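# Place the plate flat on the pad

## Task

Set the plate on the pad by itself, in the same orientation as the goal picture (the manual's reference image), with the whole plate inside the pad's edges and nothing toppled.

## Robot and tools

Robot: two UR7e-type arms, left_arm and right_arm, each ending in a Robotiq 2F-85 two-finger gripper with a wrist camera. Bases in the scene frame: left_arm near (+0.011, +0.421, 0) m, right_arm near (+0.007, -0.500, 0) m, both facing roughly +x.

Scene frame: origin at table-top height, midway between the nominal bases; +x points out over the table, +y toward left_arm, +z up. Arm names do not match image sides. Reported end_effector_position (m), end_effector_quat_wxyz and velocities (m/s, rad/s) are in this frame, and may be a few cm off at long reach. end_effector_position is the point between the closed pads; gripper +z runs along the fingers, fingers open and close along gripper y, and a camera block sticks out about 10 cm toward gripper +x.

Row layout (shared by execute_actions and move): 18 numbers, left arm first then right: dx, dy, dz, rx, ry, rz, gripper position, force_limit, speed, then the same nine for the right. The six pose numbers are an offset, not a pose: measured from that arm's Hand target as it stood when the action or move began, along that Hand target's own axes. Scale: 1.0 equals 0.6 m for dx/dy/dz and 180 degrees for the rx/ry/rz rotation vector; range -1 to 1. All zeros means 'go back to the current Hand target'. Every row in a list counts from that same start, not from the row before it; a fresh call restarts from the new Hand target, so repeating an offset moves farther. Orientation commands are clipped to 32 degrees from the measured orientation per step.

Gripper numbers are absolute settings in [-1, 1]: position +1 fully open (85 mm), about -0.8 pads touching, -1 closes until blocked. force_limit sets grip strength (roughly 30 N at -1 to 100 N at +1 on a slow close; a fast close from well open grips harder, up to about 200+ N). speed: about 20 mm/s at -1, 85 at 0, 150 at +1. Both start at +1. A 0 is a real command, so to leave a gripper alone resend its last three values. Fingers only react to a new position that differs by at least 0.01.

execute_actions(actions, cameras): actions is a list of actions; each action is up to 15 rows, one per 1/30 s step, and a short action repeats its last row to fill 15 steps. Images return only for an empty list or when cameras names them (cam_head_left, cam_head_right, cam_left_wrist, cam_right_wrist, or "all").

move(target, speed, blend, stop_force, zero, blocking, cameras): straight-line path toward one row (or up to 15 rows), each offset counted from the Hand targets at the move's start. speed is top speed in m/s, 0.002 to 3.6, default 0.25 (turns at twice that in rad/s). blend in m rounds corners between listed targets. stop_force in N (3 to 120, both arms) ends an arm's path when its wrist sensor feels that much push; zero=true re-zeros it first. Paths do not avoid obstacles and run at most 10 s. The result adds a 'move:' line: done, off_target, moving, held or fault, plus limits (paced = pose clipped, held = steps withheld). Avoid paths close to an arm's own base.

wait(seconds 0 to 10), stop() to brake a running move, zoom_image(camera, region [x0,y0,x1,y1] pixels, at most 504 square), show_instructions() to see the goal picture, zero_wrist_force(arm), read_manual(), and finished_scene(scene = this scene's number) to end the scene.

Results: Hand target is the last commanded pose; the gripper may settle short of it, and the next command, even zeros, requests it again. object_status: 0 moving, 1 blocked while opening, 2 blocked while closing (a grip), 3 reached position or pads met. position_measured in counts: 3 open, 78 about 60 mm, 130 about 40 mm, 180 about 20 mm, 230 pads together. Wrist force and torque are along the gripper's axes, zeroed at scene start. 'within noise' means the joints are still. Motor temperature and MOTOR HOT lines warn of overheating from long holds or stretched reach.

Cautions: arms are stiff; pressing past a firm contact can trigger a fault stop (10 s) from joint torque limits (135 N m big joints, 25.2 N m wrists) or about 150 N outside force. Move slowly near surfaces, use stop_force when touching down, and lift off without it. Do not squeeze the plate hard while it still rests on the table, swing loads fast, or release it while moving. Keep the arms from colliding with each other. Nothing may fall or be left off the table; do not tip other objects. Loose items may be nudged now and then, so verify the final placement with cameras before finishing.

Each tool is called after "Request:" by a JSON object that holds its "name" and its "arguments", one argument or row to a line.

Reference images:

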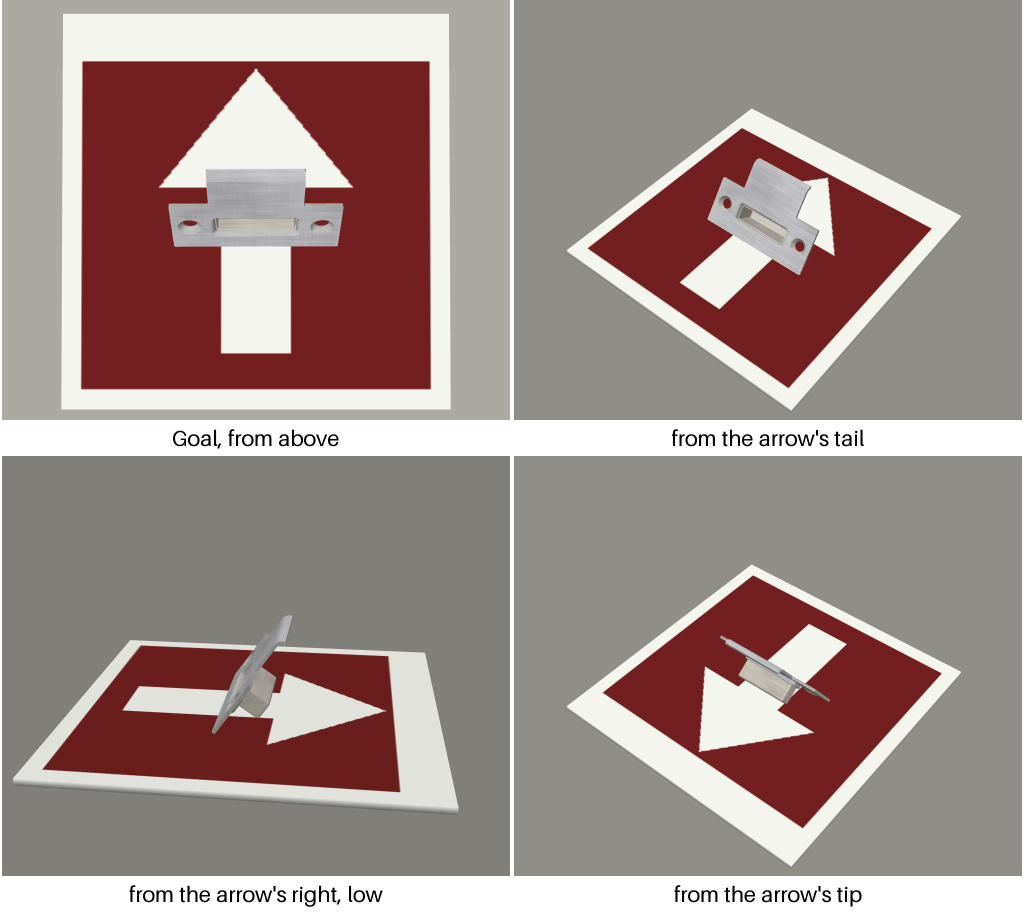

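## Session

Request:
{"name": "execute_actions", "arguments": {
  "actions": []
}}

Scene clock: 0.00 s.
left_arm: end_effector_position=(+0.4208, -0.1249, +0.3086) position_measured=3 object_status=3 end_effector_quat_wxyz=(+0.326, +0.765, +0.038, +0.555) | right_arm: end_effector_position=(+0.7417, -0.8478, +0.1862) position_measured=3 object_status=3 end_effector_quat_wxyz=(-0.296, -0.494, +0.786, -0.226)
Joint positions: left_arm=[-1.393 -1.178 2.04 -3.704 -0.623 2.315] | right_arm=[3.057 -2.425 -0.826 -1.735 0.849 -1.077]
Joint velocities: within noise
Joint torques (N m): no reading
Motor temperatures (°C): left_arm=[32 32 39 30 40 43] | right_arm=[39 27 32 39 41 35]
Wrist force (N): no reading
Wrist torque (N m): no reading
Wrist force, peak (N): no reading
Hand target: left_arm +0.4208, -0.1249, +0.3086; +0.326, +0.765, +0.038, +0.555 | right_arm +0.7417, -0.8478, +0.1862; -0.296, -0.494, +0.786, -0.226
Tool commands: left_gripper/position=+1.0 left_gripper/force_limit=+1.0 left_gripper/speed=+1.0 right_gripper/position=+1.0 right_gripper/force_limit=+1.0 right_gripper/speed=+1.0

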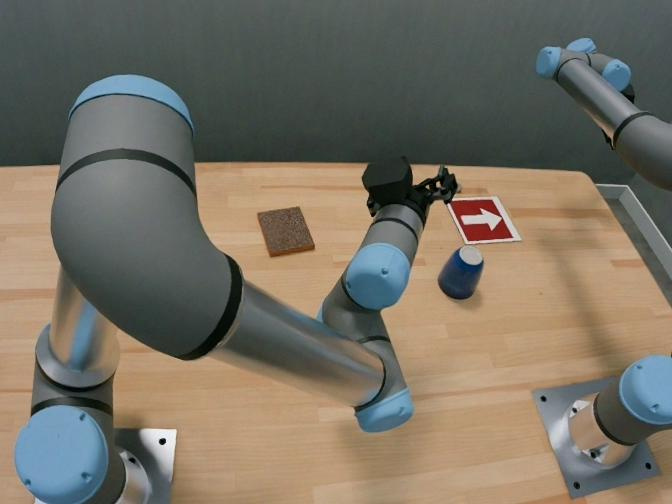

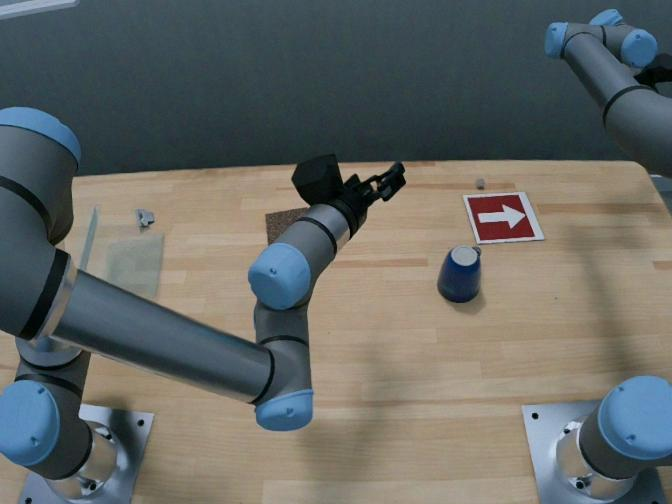

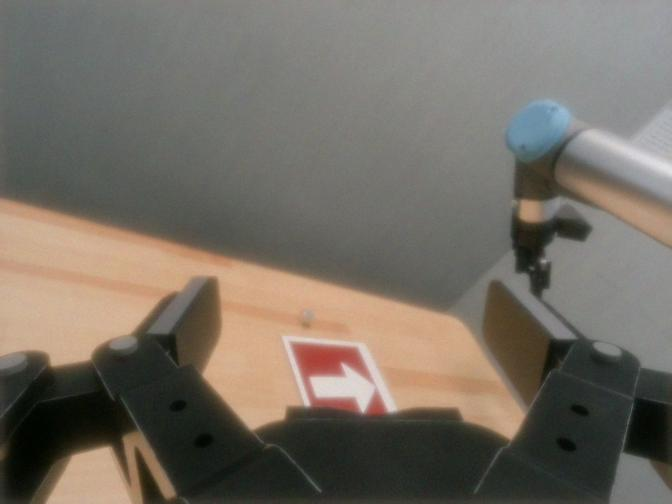

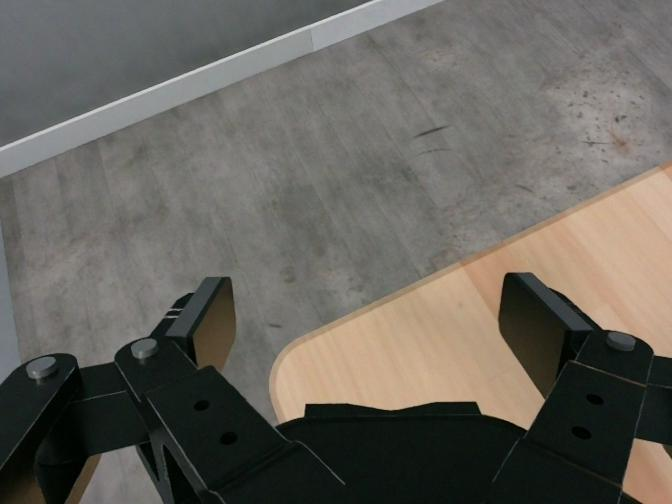

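Request:
{"name": "zoom_image", "arguments": {
  "camera": "cam_head_right",
  "region": [60, 170, 230, 300]
}}

Request:
{"name": "zoom_image", "arguments": {
  "camera": "cam_head_right",
  "region": [420, 160, 590, 310]
}}

Scaled by 2.965 from the camera's 672x504 image, which has a finer 960x720 frame.

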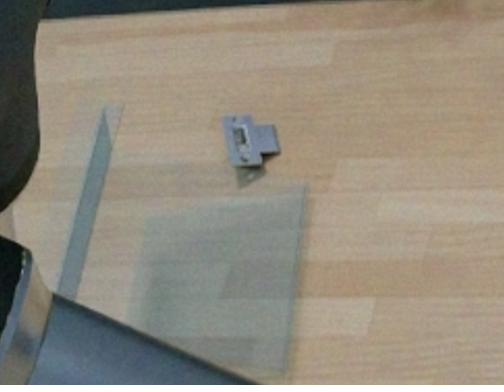

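Scaled by 2.965 from the camera's 672x504 image, which has a finer 960x720 frame.

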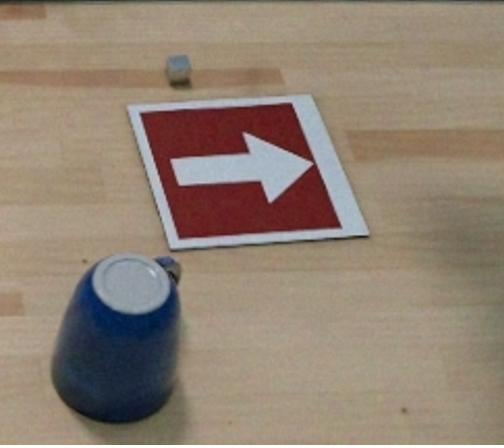

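Request:
{"name": "move", "arguments": {
  "target": [0.3627,-0.2765,-0.1973,0.2256,-0.384,0.026,1,1,1,0,0,0,0,0,0,1,1,1],
  "speed": 0.4,
  "cameras": ["all"]
}}

Scene clock: 125.10 s.
left_arm: end_effector_position=(+0.4508, +0.1506, +0.4185) position_measured=3 object_status=3 end_effector_quat_wxyz=(+0.000, +1.000, +0.000, +0.000) end_effector_velocity=(-0.001, +0.001, +0.000) end_effector_angular_velocity=(+0.003, +0.002, -0.001) | right_arm: end_effector_position=(+0.7417, -0.8478, +0.1862) position_measured=3 object_status=3 end_effector_quat_wxyz=(-0.296, -0.494, +0.786, -0.226)
Joint positions: left_arm=[-0.753 -1.53 1.303 -1.343 -1.571 2.33] | right_arm=[3.057 -2.425 -0.826 -1.735 0.849 -1.077]
Joint velocities: left_arm=[0 0 -0.001 0.005 0.001 0.001] | right_arm=[within noise]
Joint torques (N m): left_arm=[5.67 -31.39 -30.97 -1.69 1.19 1.47] | right_arm=[-0.56 55.16 24.95 2.23 -1.38 -0.27]
Wrist force (N): left_arm=[0.7 -0.3 2.4] | right_arm=[-0.2 -0.1 0.0]
Wrist torque (N m): left_arm=[0.02 -0.18 0.01] | right_arm=[-0.02 0.03 0.00]
Wrist force, peak (N): left_arm=[1.2 0.1 2.8] | right_arm=[-0.3 -0.2 0.5]
Hand target: left_arm +0.4508, +0.1507, +0.4185; +0.000, +1.000, +0.000, +0.000 | right_arm +0.7417, -0.8478, +0.1862; -0.296, -0.494, +0.786, -0.226
Off the commanded pose: left_arm 0.000 m, 0 deg | right_arm 0.000 m, 0 deg.
move: done

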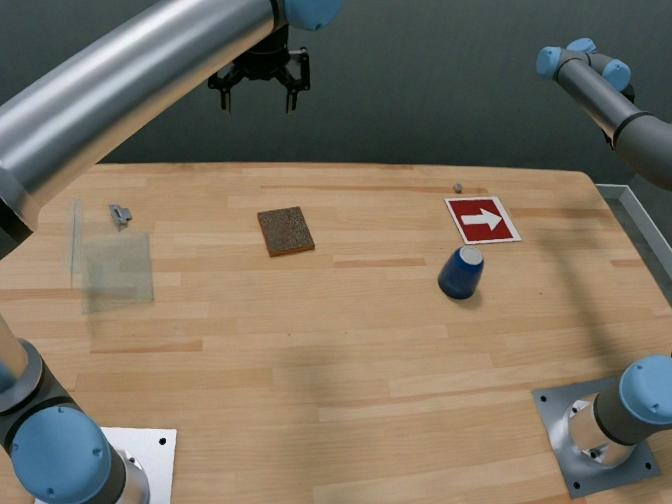

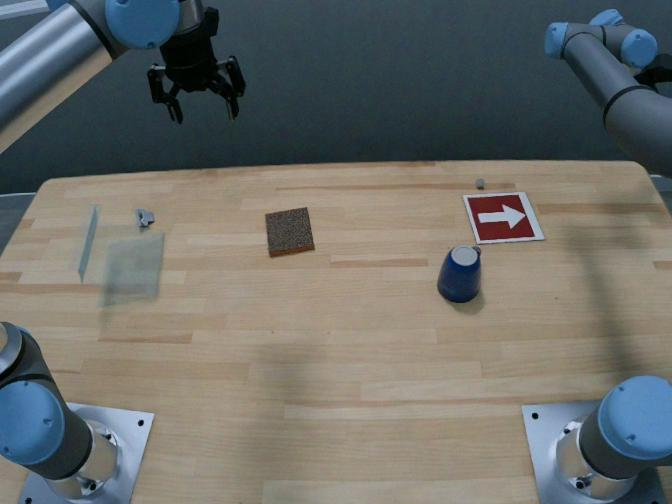

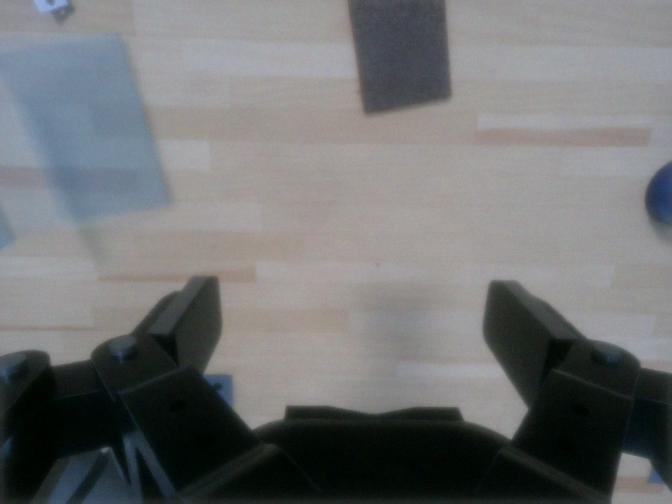

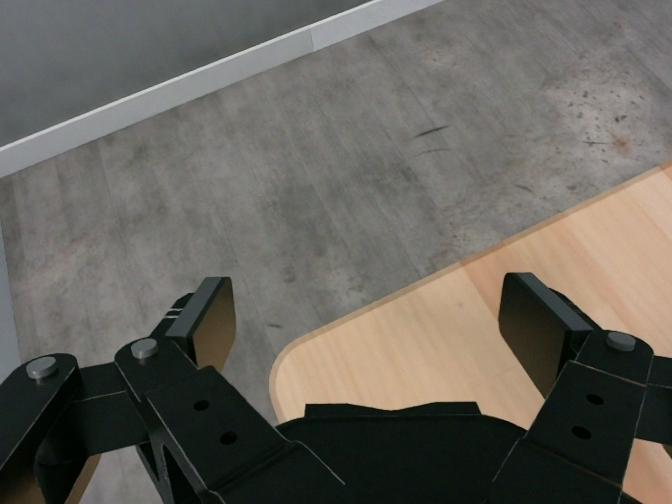

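Request:
{"name": "zoom_image", "arguments": {
  "camera": "cam_head_left",
  "region": [30, 160, 230, 330]
}}

Request:
{"name": "zoom_image", "arguments": {
  "camera": "cam_head_right",
  "region": [50, 170, 250, 340]
}}

Scaled by 2.520 from the camera's 672x504 image, which has a finer 960x720 frame.

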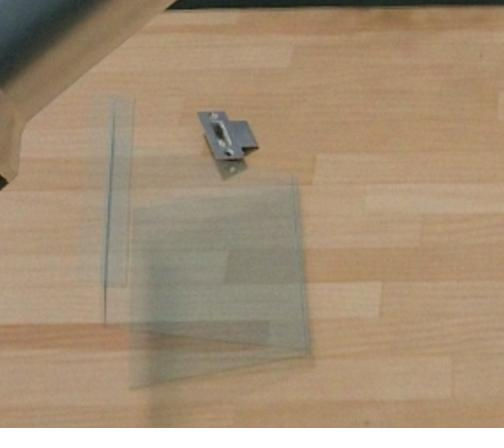

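Scaled by 2.520 from the camera's 672x504 image, which has a finer 960x720 frame.

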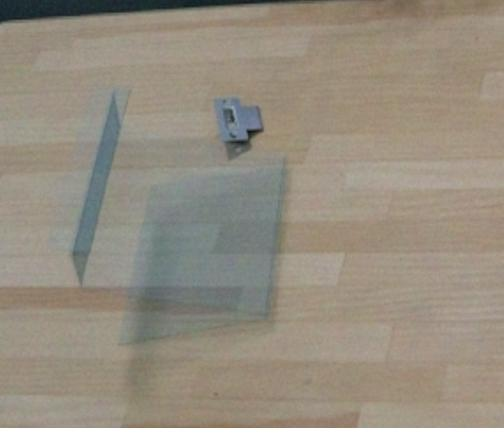

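Request:
{"name": "move", "arguments": {
  "target": [0.1833,-0.48,0,0,0,0,1,1,1,0,0,0,0,0,0,1,1,1],
  "speed": 0.4,
  "cameras": ["all"]
}}

Scene clock: 144.57 s.
left_arm: end_effector_position=(+0.5606, +0.4386, +0.4183) position_measured=3 object_status=3 end_effector_quat_wxyz=(+0.000, +1.000, +0.000, -0.001) end_effector_velocity=(+0.000, +0.001, +0.001) end_effector_angular_velocity=(-0.002, -0.003, -0.002) | right_arm: end_effector_position=(+0.7417, -0.8478, +0.1862) position_measured=3 object_status=3 end_effector_quat_wxyz=(-0.296, -0.494, +0.786, -0.226)
Joint positions: left_arm=[-0.154 -1.446 1.211 -1.335 -1.571 2.929] | right_arm=[3.057 -2.425 -0.826 -1.735 0.849 -1.077]
Joint velocities: left_arm=[0.004 0 -0.003 -0.001 -0.001 0.005] | right_arm=[within noise]
Joint torques (N m): left_arm=[6.99 -35.44 -26.68 -4.47 0.63 1.54] | right_arm=[0.72 56.33 25.23 2.36 -1.3 -0.13]
Wrist force (N): left_arm=[0.9 -0.3 2.8] | right_arm=[-0.2 0.0 0.2]
Wrist torque (N m): left_arm=[0.05 -0.23 -0.03] | right_arm=[0.01 0.03 0.00]
Wrist force, peak (N): left_arm=[2.1 -4.0 3.0] | right_arm=[-0.2 -0.5 0.4]
Hand target: left_arm +0.5606, +0.4387, +0.4184; +0.000, +1.000, +0.000, +0.000 | right_arm +0.7417, -0.8478, +0.1862; -0.296, -0.494, +0.786, -0.226
Off the commanded pose: left_arm 0.000 m, 0 deg | right_arm 0.000 m, 0 deg.
move: done

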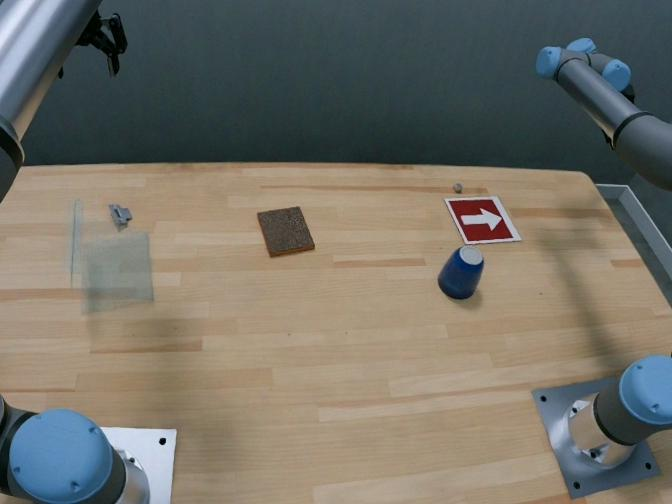

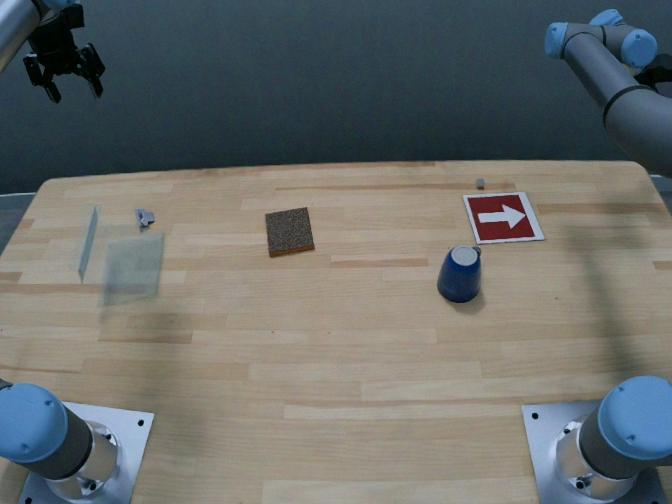

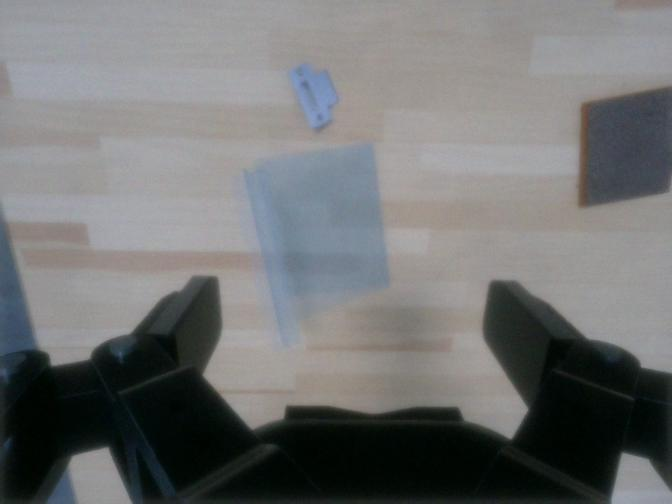

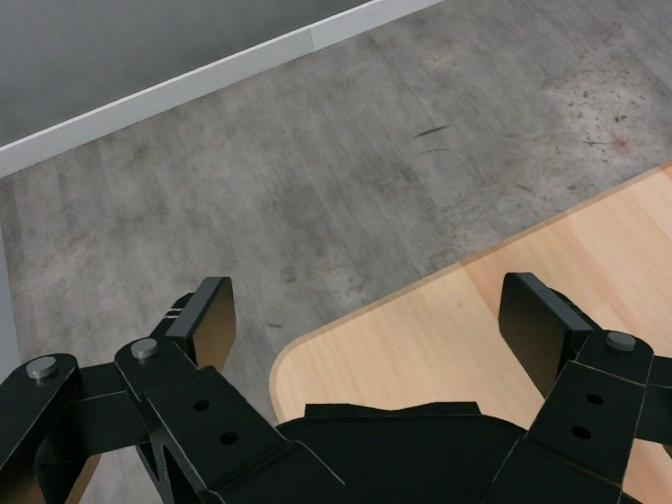

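Request:
{"name": "zoom_image", "arguments": {
  "camera": "cam_left_wrist",
  "region": [220, 30, 420, 180]
}}

Request:
{"name": "zoom_image", "arguments": {
  "camera": "cam_left_wrist",
  "region": [200, 120, 440, 360]
}}

Scaled by 2.520 from the camera's 672x504 image, which has a finer 960x720 frame.

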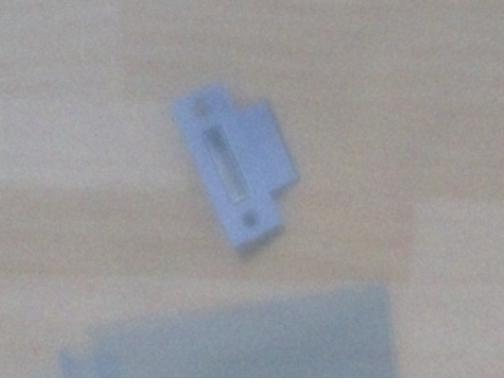

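Scaled by 2.100 from the camera's 672x504 image, which has a finer 960x720 frame.

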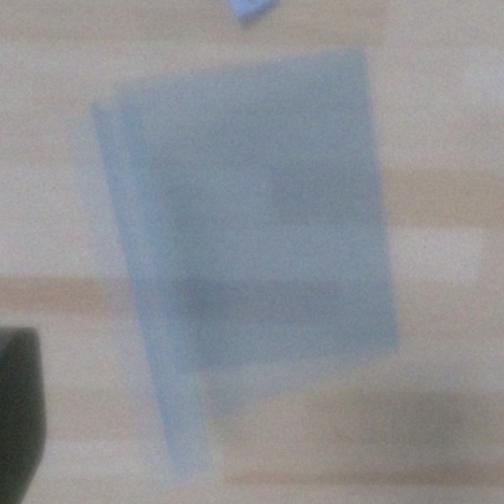

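Request:
{"name": "move", "arguments": {
  "target": [0.178,-0.04,0.37,0,0,0,1,1,1,0,0,0,0,0,0,1,1,1],
  "speed": 0.3,
  "cameras": ["cam_left_wrist","cam_head_right","cam_head_left"]
}}

Request:
{"name": "zoom_image", "arguments": {
  "camera": "cam_left_wrist",
  "region": [240, 140, 440, 290]
}}

Scene clock: 213.13 s.
left_arm: end_effector_position=(+0.6671, +0.4629, +0.1965) position_measured=3 object_status=3 end_effector_quat_wxyz=(+0.000, +1.000, +0.000, +0.000) | right_arm: end_effector_position=(+0.7417, -0.8478, +0.1862) position_measured=3 object_status=3 end_effector_quat_wxyz=(-0.296, -0.494, +0.786, -0.226)
Joint positions: left_arm=[-0.081 -1.17 1.429 -1.829 -1.571 3.001] | right_arm=[3.057 -2.425 -0.826 -1.735 0.849 -1.077]
Joint torques (N m): left_arm=[-8.01 -34.11 -19.3 -4.49 0.16 -1.8] | right_arm=[0.03 56.04 25.25 2.02 -1.21 -0.12]
Wrist force (N): left_arm=[0.7 0.0 2.5] | right_arm=[-0.1 -0.2 0.2]
Wrist torque (N m): left_arm=[0.07 -0.18 -0.10] | right_arm=[-0.03 0.00 0.00]
Wrist force, peak (N): left_arm=[2.3 -0.3 5.5] | right_arm=[-0.6 0.0 0.2]
Hand target: left_arm +0.6672, +0.4628, +0.1963; +0.000, +1.000, +0.000, +0.000 | right_arm +0.7417, -0.8478, +0.1862; -0.296, -0.494, +0.786, -0.226
Off the commanded pose: left_arm 0.000 m, 0 deg | right_arm 0.000 m, 0 deg.
move: done
Images, in order (width x height): cam_head_left 672x504, cam_head_right 672x504, cam_left_wrist 672x504.

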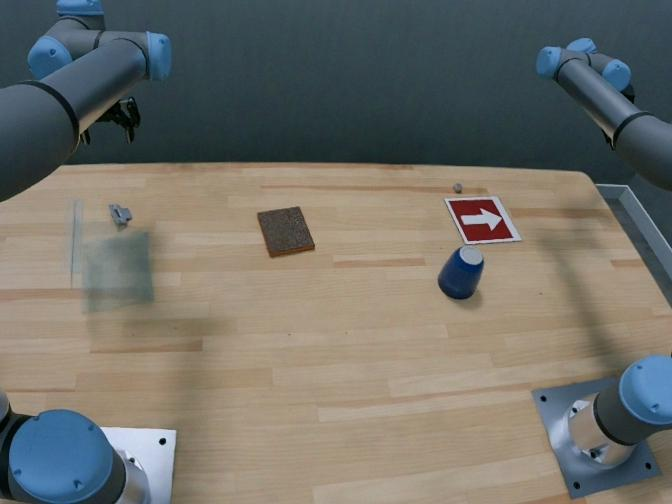

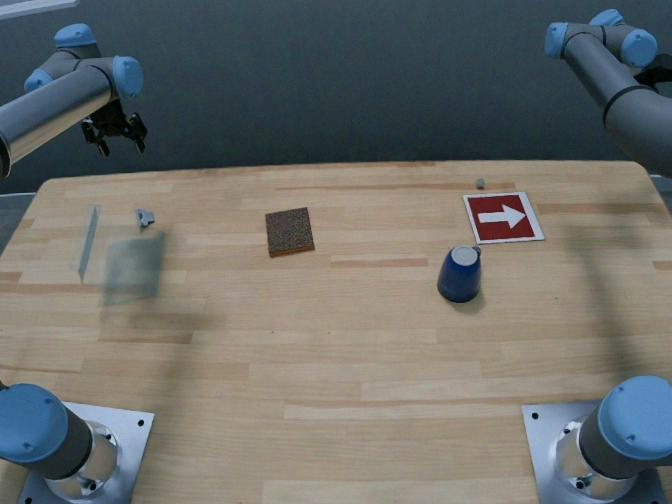

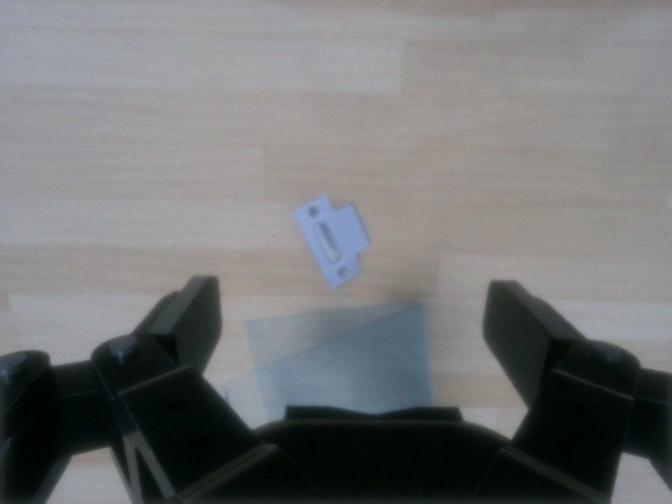

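Scaled by 2.520 from the camera's 672x504 image, which has a finer 960x720 frame.

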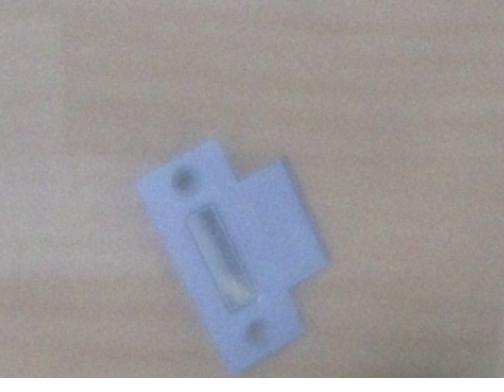

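Request:
{"name": "zoom_image", "arguments": {
  "camera": "cam_head_left",
  "region": [90, 190, 150, 240]
}}

Request:
{"name": "zoom_image", "arguments": {
  "camera": "cam_head_right",
  "region": [115, 195, 175, 245]
}}

Scaled by 8.400 from the camera's 672x504 image, which has a finer 960x720 frame.

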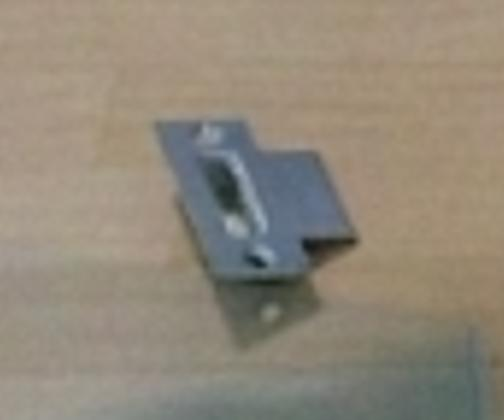

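Scaled by 8.400 from the camera's 672x504 image, which has a finer 960x720 frame.

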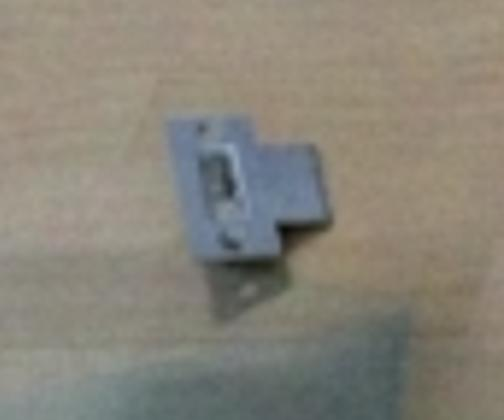

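Request:
{"name": "zoom_image", "arguments": {
  "camera": "cam_left_wrist",
  "region": [190, 270, 470, 430]
}}

Request:
{"name": "zoom_image", "arguments": {
  "camera": "cam_head_left",
  "region": [55, 185, 175, 325]
}}

Request:
{"name": "zoom_image", "arguments": {
  "camera": "cam_head_right",
  "region": [60, 190, 180, 330]
}}

Scaled by 1.800 from the camera's 672x504 image, which has a finer 960x720 frame.

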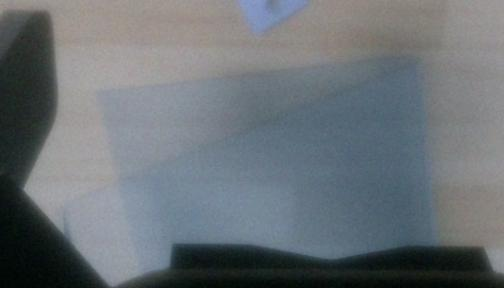

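Scaled by 3.600 from the camera's 672x504 image, which has a finer 960x720 frame.

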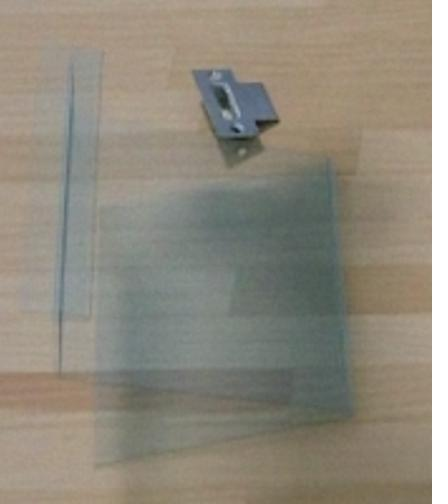

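Scaled by 3.600 from the camera's 672x504 image, which has a finer 960x720 frame.

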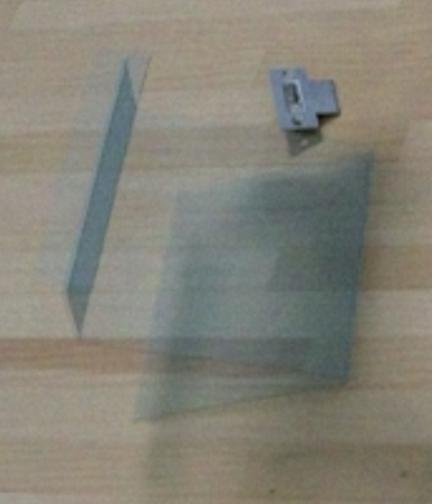

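Request:
{"name": "move", "arguments": {
  "target": [-0.0483,0.0133,0.0767,0,0,0.3728,1,1,1,-0.0512,0.4012,-0.4622,0.0325,-0.2428,-0.1358,1,1,1],
  "speed": 0.3,
  "cameras": ["all"]
}}

Request:
{"name": "zoom_image", "arguments": {
  "camera": "cam_left_wrist",
  "region": [220, 200, 460, 380]
}}

Scene clock: 465.37 s.
left_arm: end_effector_position=(+0.6381, +0.4547, +0.1503) position_measured=3 object_status=3 end_effector_quat_wxyz=(+0.000, +0.834, -0.552, +0.000) end_effector_velocity=(+0.000, +0.000, -0.001) end_effector_angular_velocity=(+0.000, +0.000, -0.005) | right_arm: end_effector_position=(+0.6001, -0.5497, +0.3502) position_measured=3 object_status=3 end_effector_quat_wxyz=(+0.000, +0.707, -0.707, +0.000)
Joint positions: left_arm=[-0.101 -1.202 1.599 -1.967 -1.571 4.152] | right_arm=[3.259 -1.783 -1.285 -1.645 1.57 -1.428]
Joint velocities: left_arm=[0 0.001 0 -0.001 0 0.005] | right_arm=[within noise]
Joint torques (N m): left_arm=[6.12 -46.42 -30.85 -1.63 -2.43 1.73] | right_arm=[-9.92 32.71 32.14 4.71 1.46 0.74]
Wrist force (N): left_arm=[0.6 -0.4 2.8] | right_arm=[-1.9 -0.3 -0.4]
Wrist torque (N m): left_arm=[0.02 -0.19 -0.04] | right_arm=[0.09 0.25 -0.17]
Wrist force, peak (N): left_arm=[0.6 0.0 3.1] | right_arm=[-3.3 0.8 -1.1]
Hand target: left_arm +0.6381, +0.4548, +0.1503; +0.000, +0.834, -0.552, +0.000 | right_arm +0.6001, -0.5497, +0.3502; +0.000, +0.707, -0.707, +0.000
Off the commanded pose: left_arm 0.000 m, 0 deg | right_arm 0.000 m, 0 deg.
move: done

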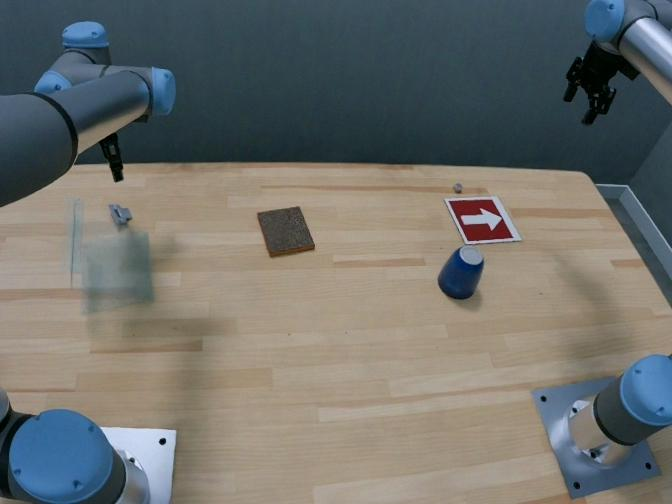

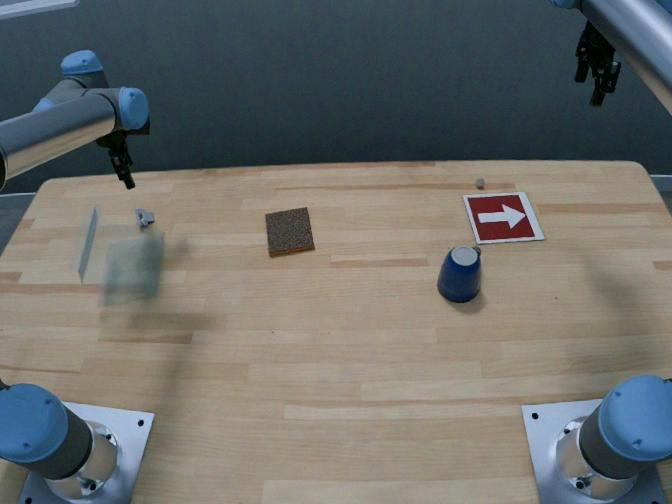

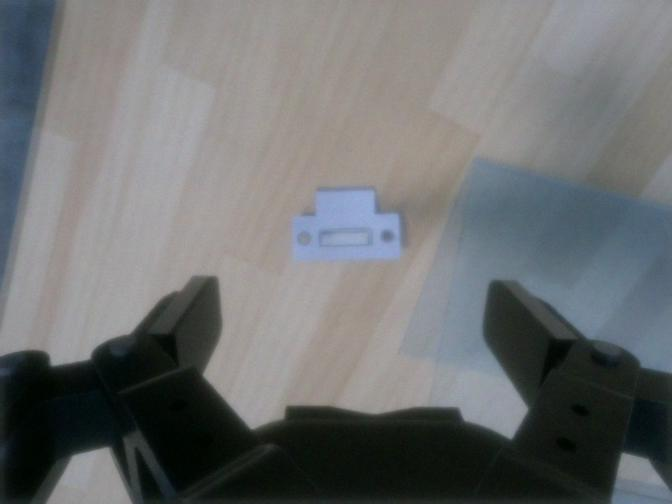

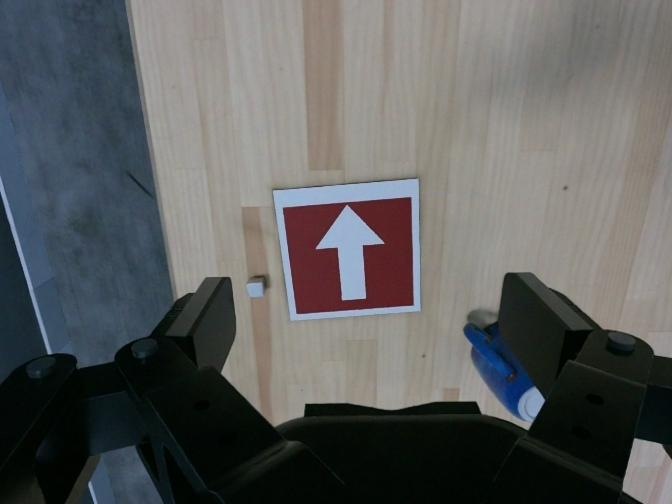

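Scaled by 2.100 from the camera's 672x504 image, which has a finer 960x720 frame.

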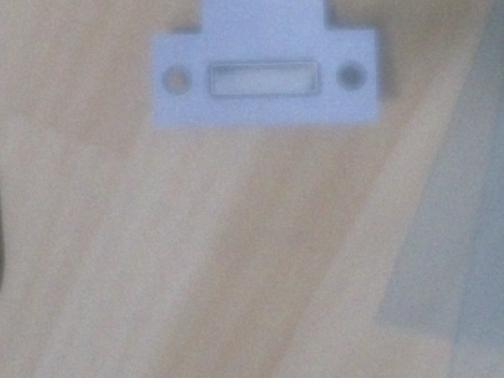

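Request:
{"name": "move", "arguments": {
  "target": [0.095,-0.0042,0.195,0,0,0,0.2,-1,0,0,0,0,0,0,0,1,1,1],
  "speed": 0.2,
  "cameras": ["cam_left_wrist"]
}}

Request:
{"name": "move", "arguments": {
  "target": [0,0,0.04,0,0,0,0.2,-1,0,0,0,0,0,0,0,1,1,1],
  "speed": 0.008,
  "stop_force": 4
}}

Scene clock: 509.33 s.
left_arm: end_effector_position=(+0.6625, +0.4033, +0.0334) position_measured=104 object_status=3 end_effector_quat_wxyz=(+0.000, +0.834, -0.552, +0.000) | right_arm: end_effector_position=(+0.6001, -0.5497, +0.3502) position_measured=3 object_status=3 end_effector_quat_wxyz=(+0.000, +0.707, -0.707, +0.000)
Joint positions: left_arm=[-0.174 -1.016 1.653 -2.207 -1.571 4.08] | right_arm=[3.259 -1.782 -1.285 -1.645 1.571 -1.428]
Joint torques (N m): left_arm=[1.71 -43.88 -23.72 -4.27 0.76 1.17] | right_arm=[-9.86 40.76 33.48 4.73 2.24 -0.4]
Wrist force (N): left_arm=[0.9 -0.5 2.7] | right_arm=[-1.6 -0.3 -0.2]
Wrist torque (N m): left_arm=[0.03 -0.22 -0.17] | right_arm=[0.08 0.22 -0.16]
Wrist force, peak (N): left_arm=[1.9 -0.3 5.2] | right_arm=[-2.0 -0.4 -0.5]
Hand target: left_arm +0.6626, +0.4033, +0.0333; +0.000, +0.834, -0.552, +0.000 | right_arm +0.6001, -0.5497, +0.3502; +0.000, +0.707, -0.707, +0.000
Off the commanded pose: left_arm 0.000 m, 0 deg | right_arm 0.000 m, 0 deg.
move: done
Images, in order (width x height): cam_left_wrist 672x504.

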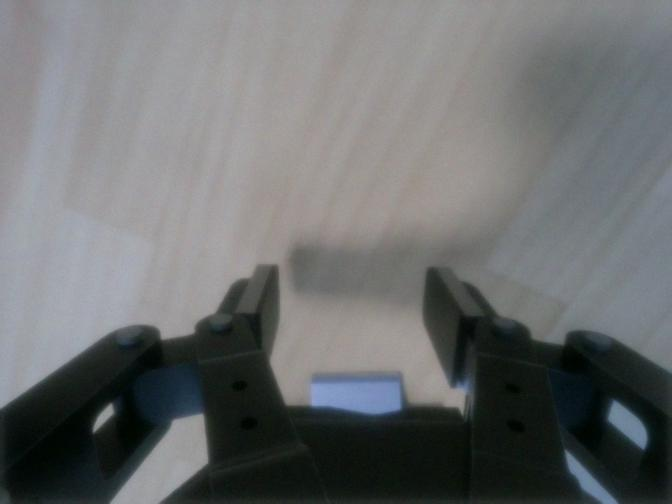

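Scene clock: 512.70 s.
left_arm: end_effector_position=(+0.6626, +0.4033, +0.0153) position_measured=104 object_status=3 end_effector_quat_wxyz=(+0.000, +0.834, -0.552, +0.000) | right_arm: end_effector_position=(+0.6001, -0.5497, +0.3502) position_measured=3 object_status=3 end_effector_quat_wxyz=(+0.000, +0.707, -0.707, +0.000)
Joint positions: left_arm=[-0.174 -0.99 1.666 -2.246 -1.571 4.08] | right_arm=[3.259 -1.782 -1.285 -1.645 1.571 -1.428]
Joint torques (N m): left_arm=[5.18 -55.46 -19.28 -0.67 2 -1.74] | right_arm=[-10.1 40.91 32.99 4.71 2.1 -0.5]
Wrist force (N): left_arm=[2.2 -2.0 -5.7] | right_arm=[-1.7 -0.4 -0.5]
Wrist torque (N m): left_arm=[0.02 -0.23 -0.19] | right_arm=[0.07 0.23 -0.17]
Wrist force, peak (N): left_arm=[-2.3 4.4 -21.4] | right_arm=[-2.0 -0.3 -0.4]
Hand target: left_arm +0.6626, +0.4033, +0.0153; +0.000, +0.834, -0.552, +0.000 (not the last commanded pose) | right_arm +0.6001, -0.5497, +0.3502; +0.000, +0.707, -0.707, +0.000
Off the commanded pose: left_arm 0.006 m, 0 deg | right_arm 0.000 m, 0 deg.
move: contact (left_arm)

Request:
{"name": "move", "arguments": {
  "target": [
    [0,0,-0.035,0,0,0,0.2,-1,0,0,0,0,0,0,0,1,1,1],
    [-0.0842,0,-0.035,0,0,0,0.2,-1,0,0,0,0,0,0,0,1,1,1]
  ],
  "speed": 0.1,
  "cameras": ["cam_left_wrist","cam_head_left"]
}}

Request:
{"name": "zoom_image", "arguments": {
  "camera": "cam_left_wrist",
  "region": [220, 220, 480, 420]
}}

Scene clock: 530.03 s.
left_arm: end_effector_position=(+0.6429, +0.4498, +0.0365) position_measured=104 object_status=3 end_effector_quat_wxyz=(+0.000, +0.834, -0.552, +0.000) | right_arm: end_effector_position=(+0.6001, -0.5497, +0.3502) position_measured=3 object_status=3 end_effector_quat_wxyz=(+0.000, +0.707, -0.707, +0.000)
Joint positions: left_arm=[-0.108 -1.058 1.714 -2.226 -1.571 4.146] | right_arm=[3.259 -1.782 -1.285 -1.645 1.571 -1.428]
Joint torques (N m): left_arm=[-9.38 -32.25 -27.05 -1.93 1.01 -2.07] | right_arm=[-9.57 40.59 33.25 4.64 2.13 -0.56]
Wrist force (N): left_arm=[0.7 0.0 2.9] | right_arm=[-1.6 -0.2 -0.4]
Wrist torque (N m): left_arm=[0.07 -0.20 -0.02] | right_arm=[0.10 0.22 -0.17]
Wrist force, peak (N): left_arm=[2.1 -2.1 -5.8] | right_arm=[-2.1 -0.2 -0.2]
Hand target: left_arm +0.6429, +0.4498, +0.0363; +0.000, +0.834, -0.552, +0.000 | right_arm +0.6001, -0.5497, +0.3502; +0.000, +0.707, -0.707, +0.000
Off the commanded pose: left_arm 0.000 m, 0 deg | right_arm 0.000 m, 0 deg.
move: done
Images, in order (width x height): cam_head_left 672x504, cam_left_wrist 672x504.

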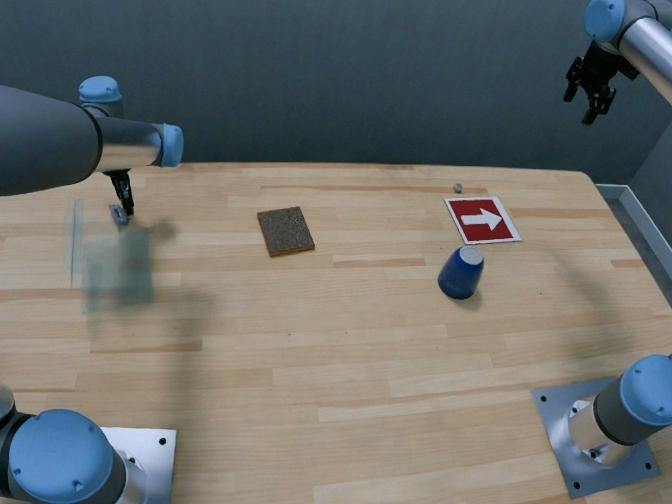

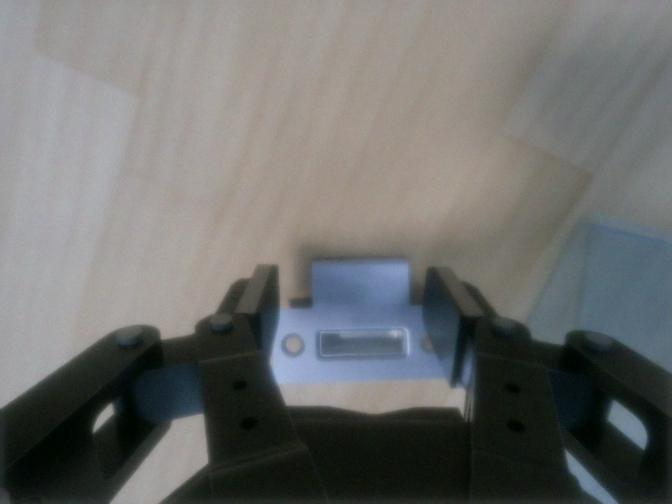

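Scaled by 1.938 from the camera's 672x504 image, which has a finer 960x720 frame.

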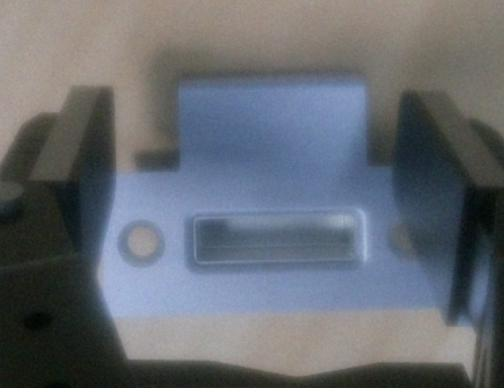

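Request:
{"name": "move", "arguments": {
  "target": [0,0.0008,0.0302,0,0,0,0.2,-1,0,0,0,0,0,0,0,1,1,1],
  "speed": 0.03,
  "cameras": ["cam_left_wrist"]
}}

Request:
{"name": "zoom_image", "arguments": {
  "camera": "cam_left_wrist",
  "region": [220, 220, 480, 420]
}}

Scene clock: 545.83 s.
left_arm: end_effector_position=(+0.6424, +0.4496, +0.0179) position_measured=104 object_status=3 end_effector_quat_wxyz=(+0.000, +0.834, -0.552, +0.000) end_effector_velocity=(-0.002, +0.000, -0.001) end_effector_angular_velocity=(-0.001, +0.007, +0.000) | right_arm: end_effector_position=(+0.6001, -0.5497, +0.3502) position_measured=3 object_status=3 end_effector_quat_wxyz=(+0.000, +0.707, -0.707, +0.000)
Joint positions: left_arm=[-0.108 -1.031 1.729 -2.268 -1.571 4.146] | right_arm=[3.259 -1.782 -1.285 -1.645 1.571 -1.428]
Joint velocities: left_arm=[0 -0.001 0.001 0.007 -0.002 0] | right_arm=[within noise]
Joint torques (N m): left_arm=[-8.07 -60.21 -23.59 -1.64 -2.09 -1.79] | right_arm=[-10.27 39.46 32.25 4.51 2.16 -0.66]
Wrist force (N): left_arm=[0.7 0.1 2.7] | right_arm=[-1.8 -0.3 -0.2]
Wrist torque (N m): left_arm=[0.07 -0.20 -0.04] | right_arm=[0.08 0.24 -0.17]
Wrist force, peak (N): left_arm=[0.5 0.1 3.3] | right_arm=[-2.0 -0.4 -0.2]
Hand target: left_arm +0.6424, +0.4496, +0.0182; +0.000, +0.834, -0.552, +0.000 | right_arm +0.6001, -0.5497, +0.3502; +0.000, +0.707, -0.707, +0.000
Off the commanded pose: left_arm 0.000 m, 0 deg | right_arm 0.000 m, 0 deg.
move: done
Images, in order (width x height): cam_left_wrist 672x504.

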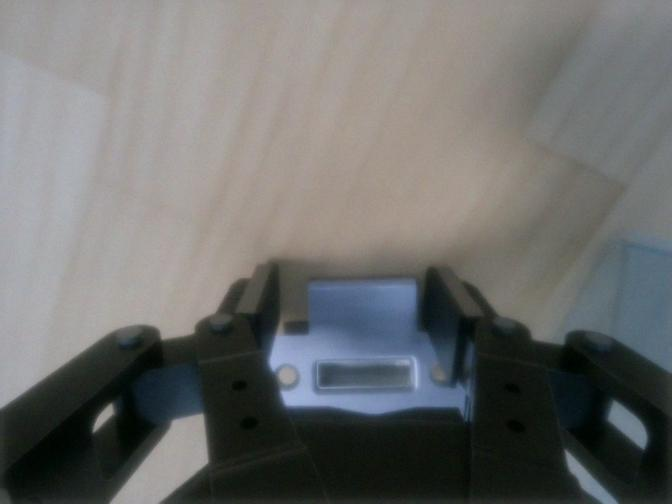

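Scaled by 1.938 from the camera's 672x504 image, which has a finer 960x720 frame.

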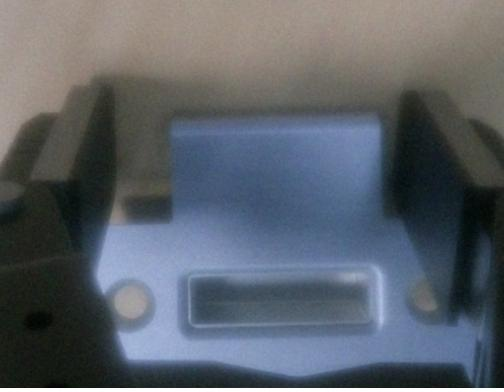

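Request:
{"name": "move", "arguments": {
  "target": [0,0,0,0,0,0,-1,-1,-1,0,0,0,0,0,0,1,1,1],
  "cameras": ["cam_left_wrist"]
}}

Scene clock: 552.50 s.
left_arm: end_effector_position=(+0.6425, +0.4496, +0.0182) position_measured=140 object_status=0 end_effector_quat_wxyz=(+0.000, +0.834, -0.552, +0.000) | right_arm: end_effector_position=(+0.6001, -0.5497, +0.3502) position_measured=3 object_status=3 end_effector_quat_wxyz=(+0.000, +0.707, -0.707, +0.000)
Joint positions: left_arm=[-0.108 -1.031 1.729 -2.267 -1.571 4.146] | right_arm=[3.259 -1.782 -1.285 -1.645 1.571 -1.428]
Joint torques (N m): left_arm=[-7.09 -55.39 -24.19 -1.61 -1.3 0.5] | right_arm=[-9.81 39.05 32.28 4.3 2.16 -0.47]
Wrist force (N): left_arm=[-0.4 0.2 -1.5] | right_arm=[-1.9 -0.2 -0.2]
Wrist torque (N m): left_arm=[0.12 -0.21 -0.07] | right_arm=[0.10 0.26 -0.17]
Wrist force, peak (N): left_arm=[0.7 0.0 2.9] | right_arm=[-2.1 -0.2 -0.3]
Hand target: left_arm +0.6424, +0.4496, +0.0182; +0.000, +0.834, -0.552, +0.000 | right_arm +0.6001, -0.5497, +0.3502; +0.000, +0.707, -0.707, +0.000
Off the commanded pose: left_arm 0.000 m, 0 deg | right_arm 0.000 m, 0 deg.
move: done
Images, in order (width x height): cam_left_wrist 672x504.

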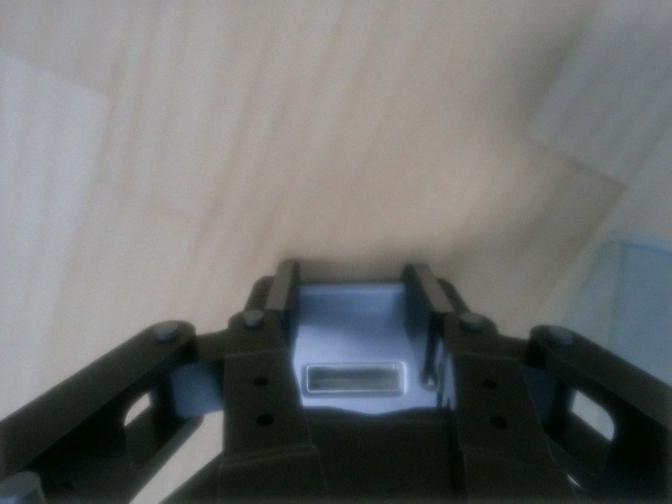

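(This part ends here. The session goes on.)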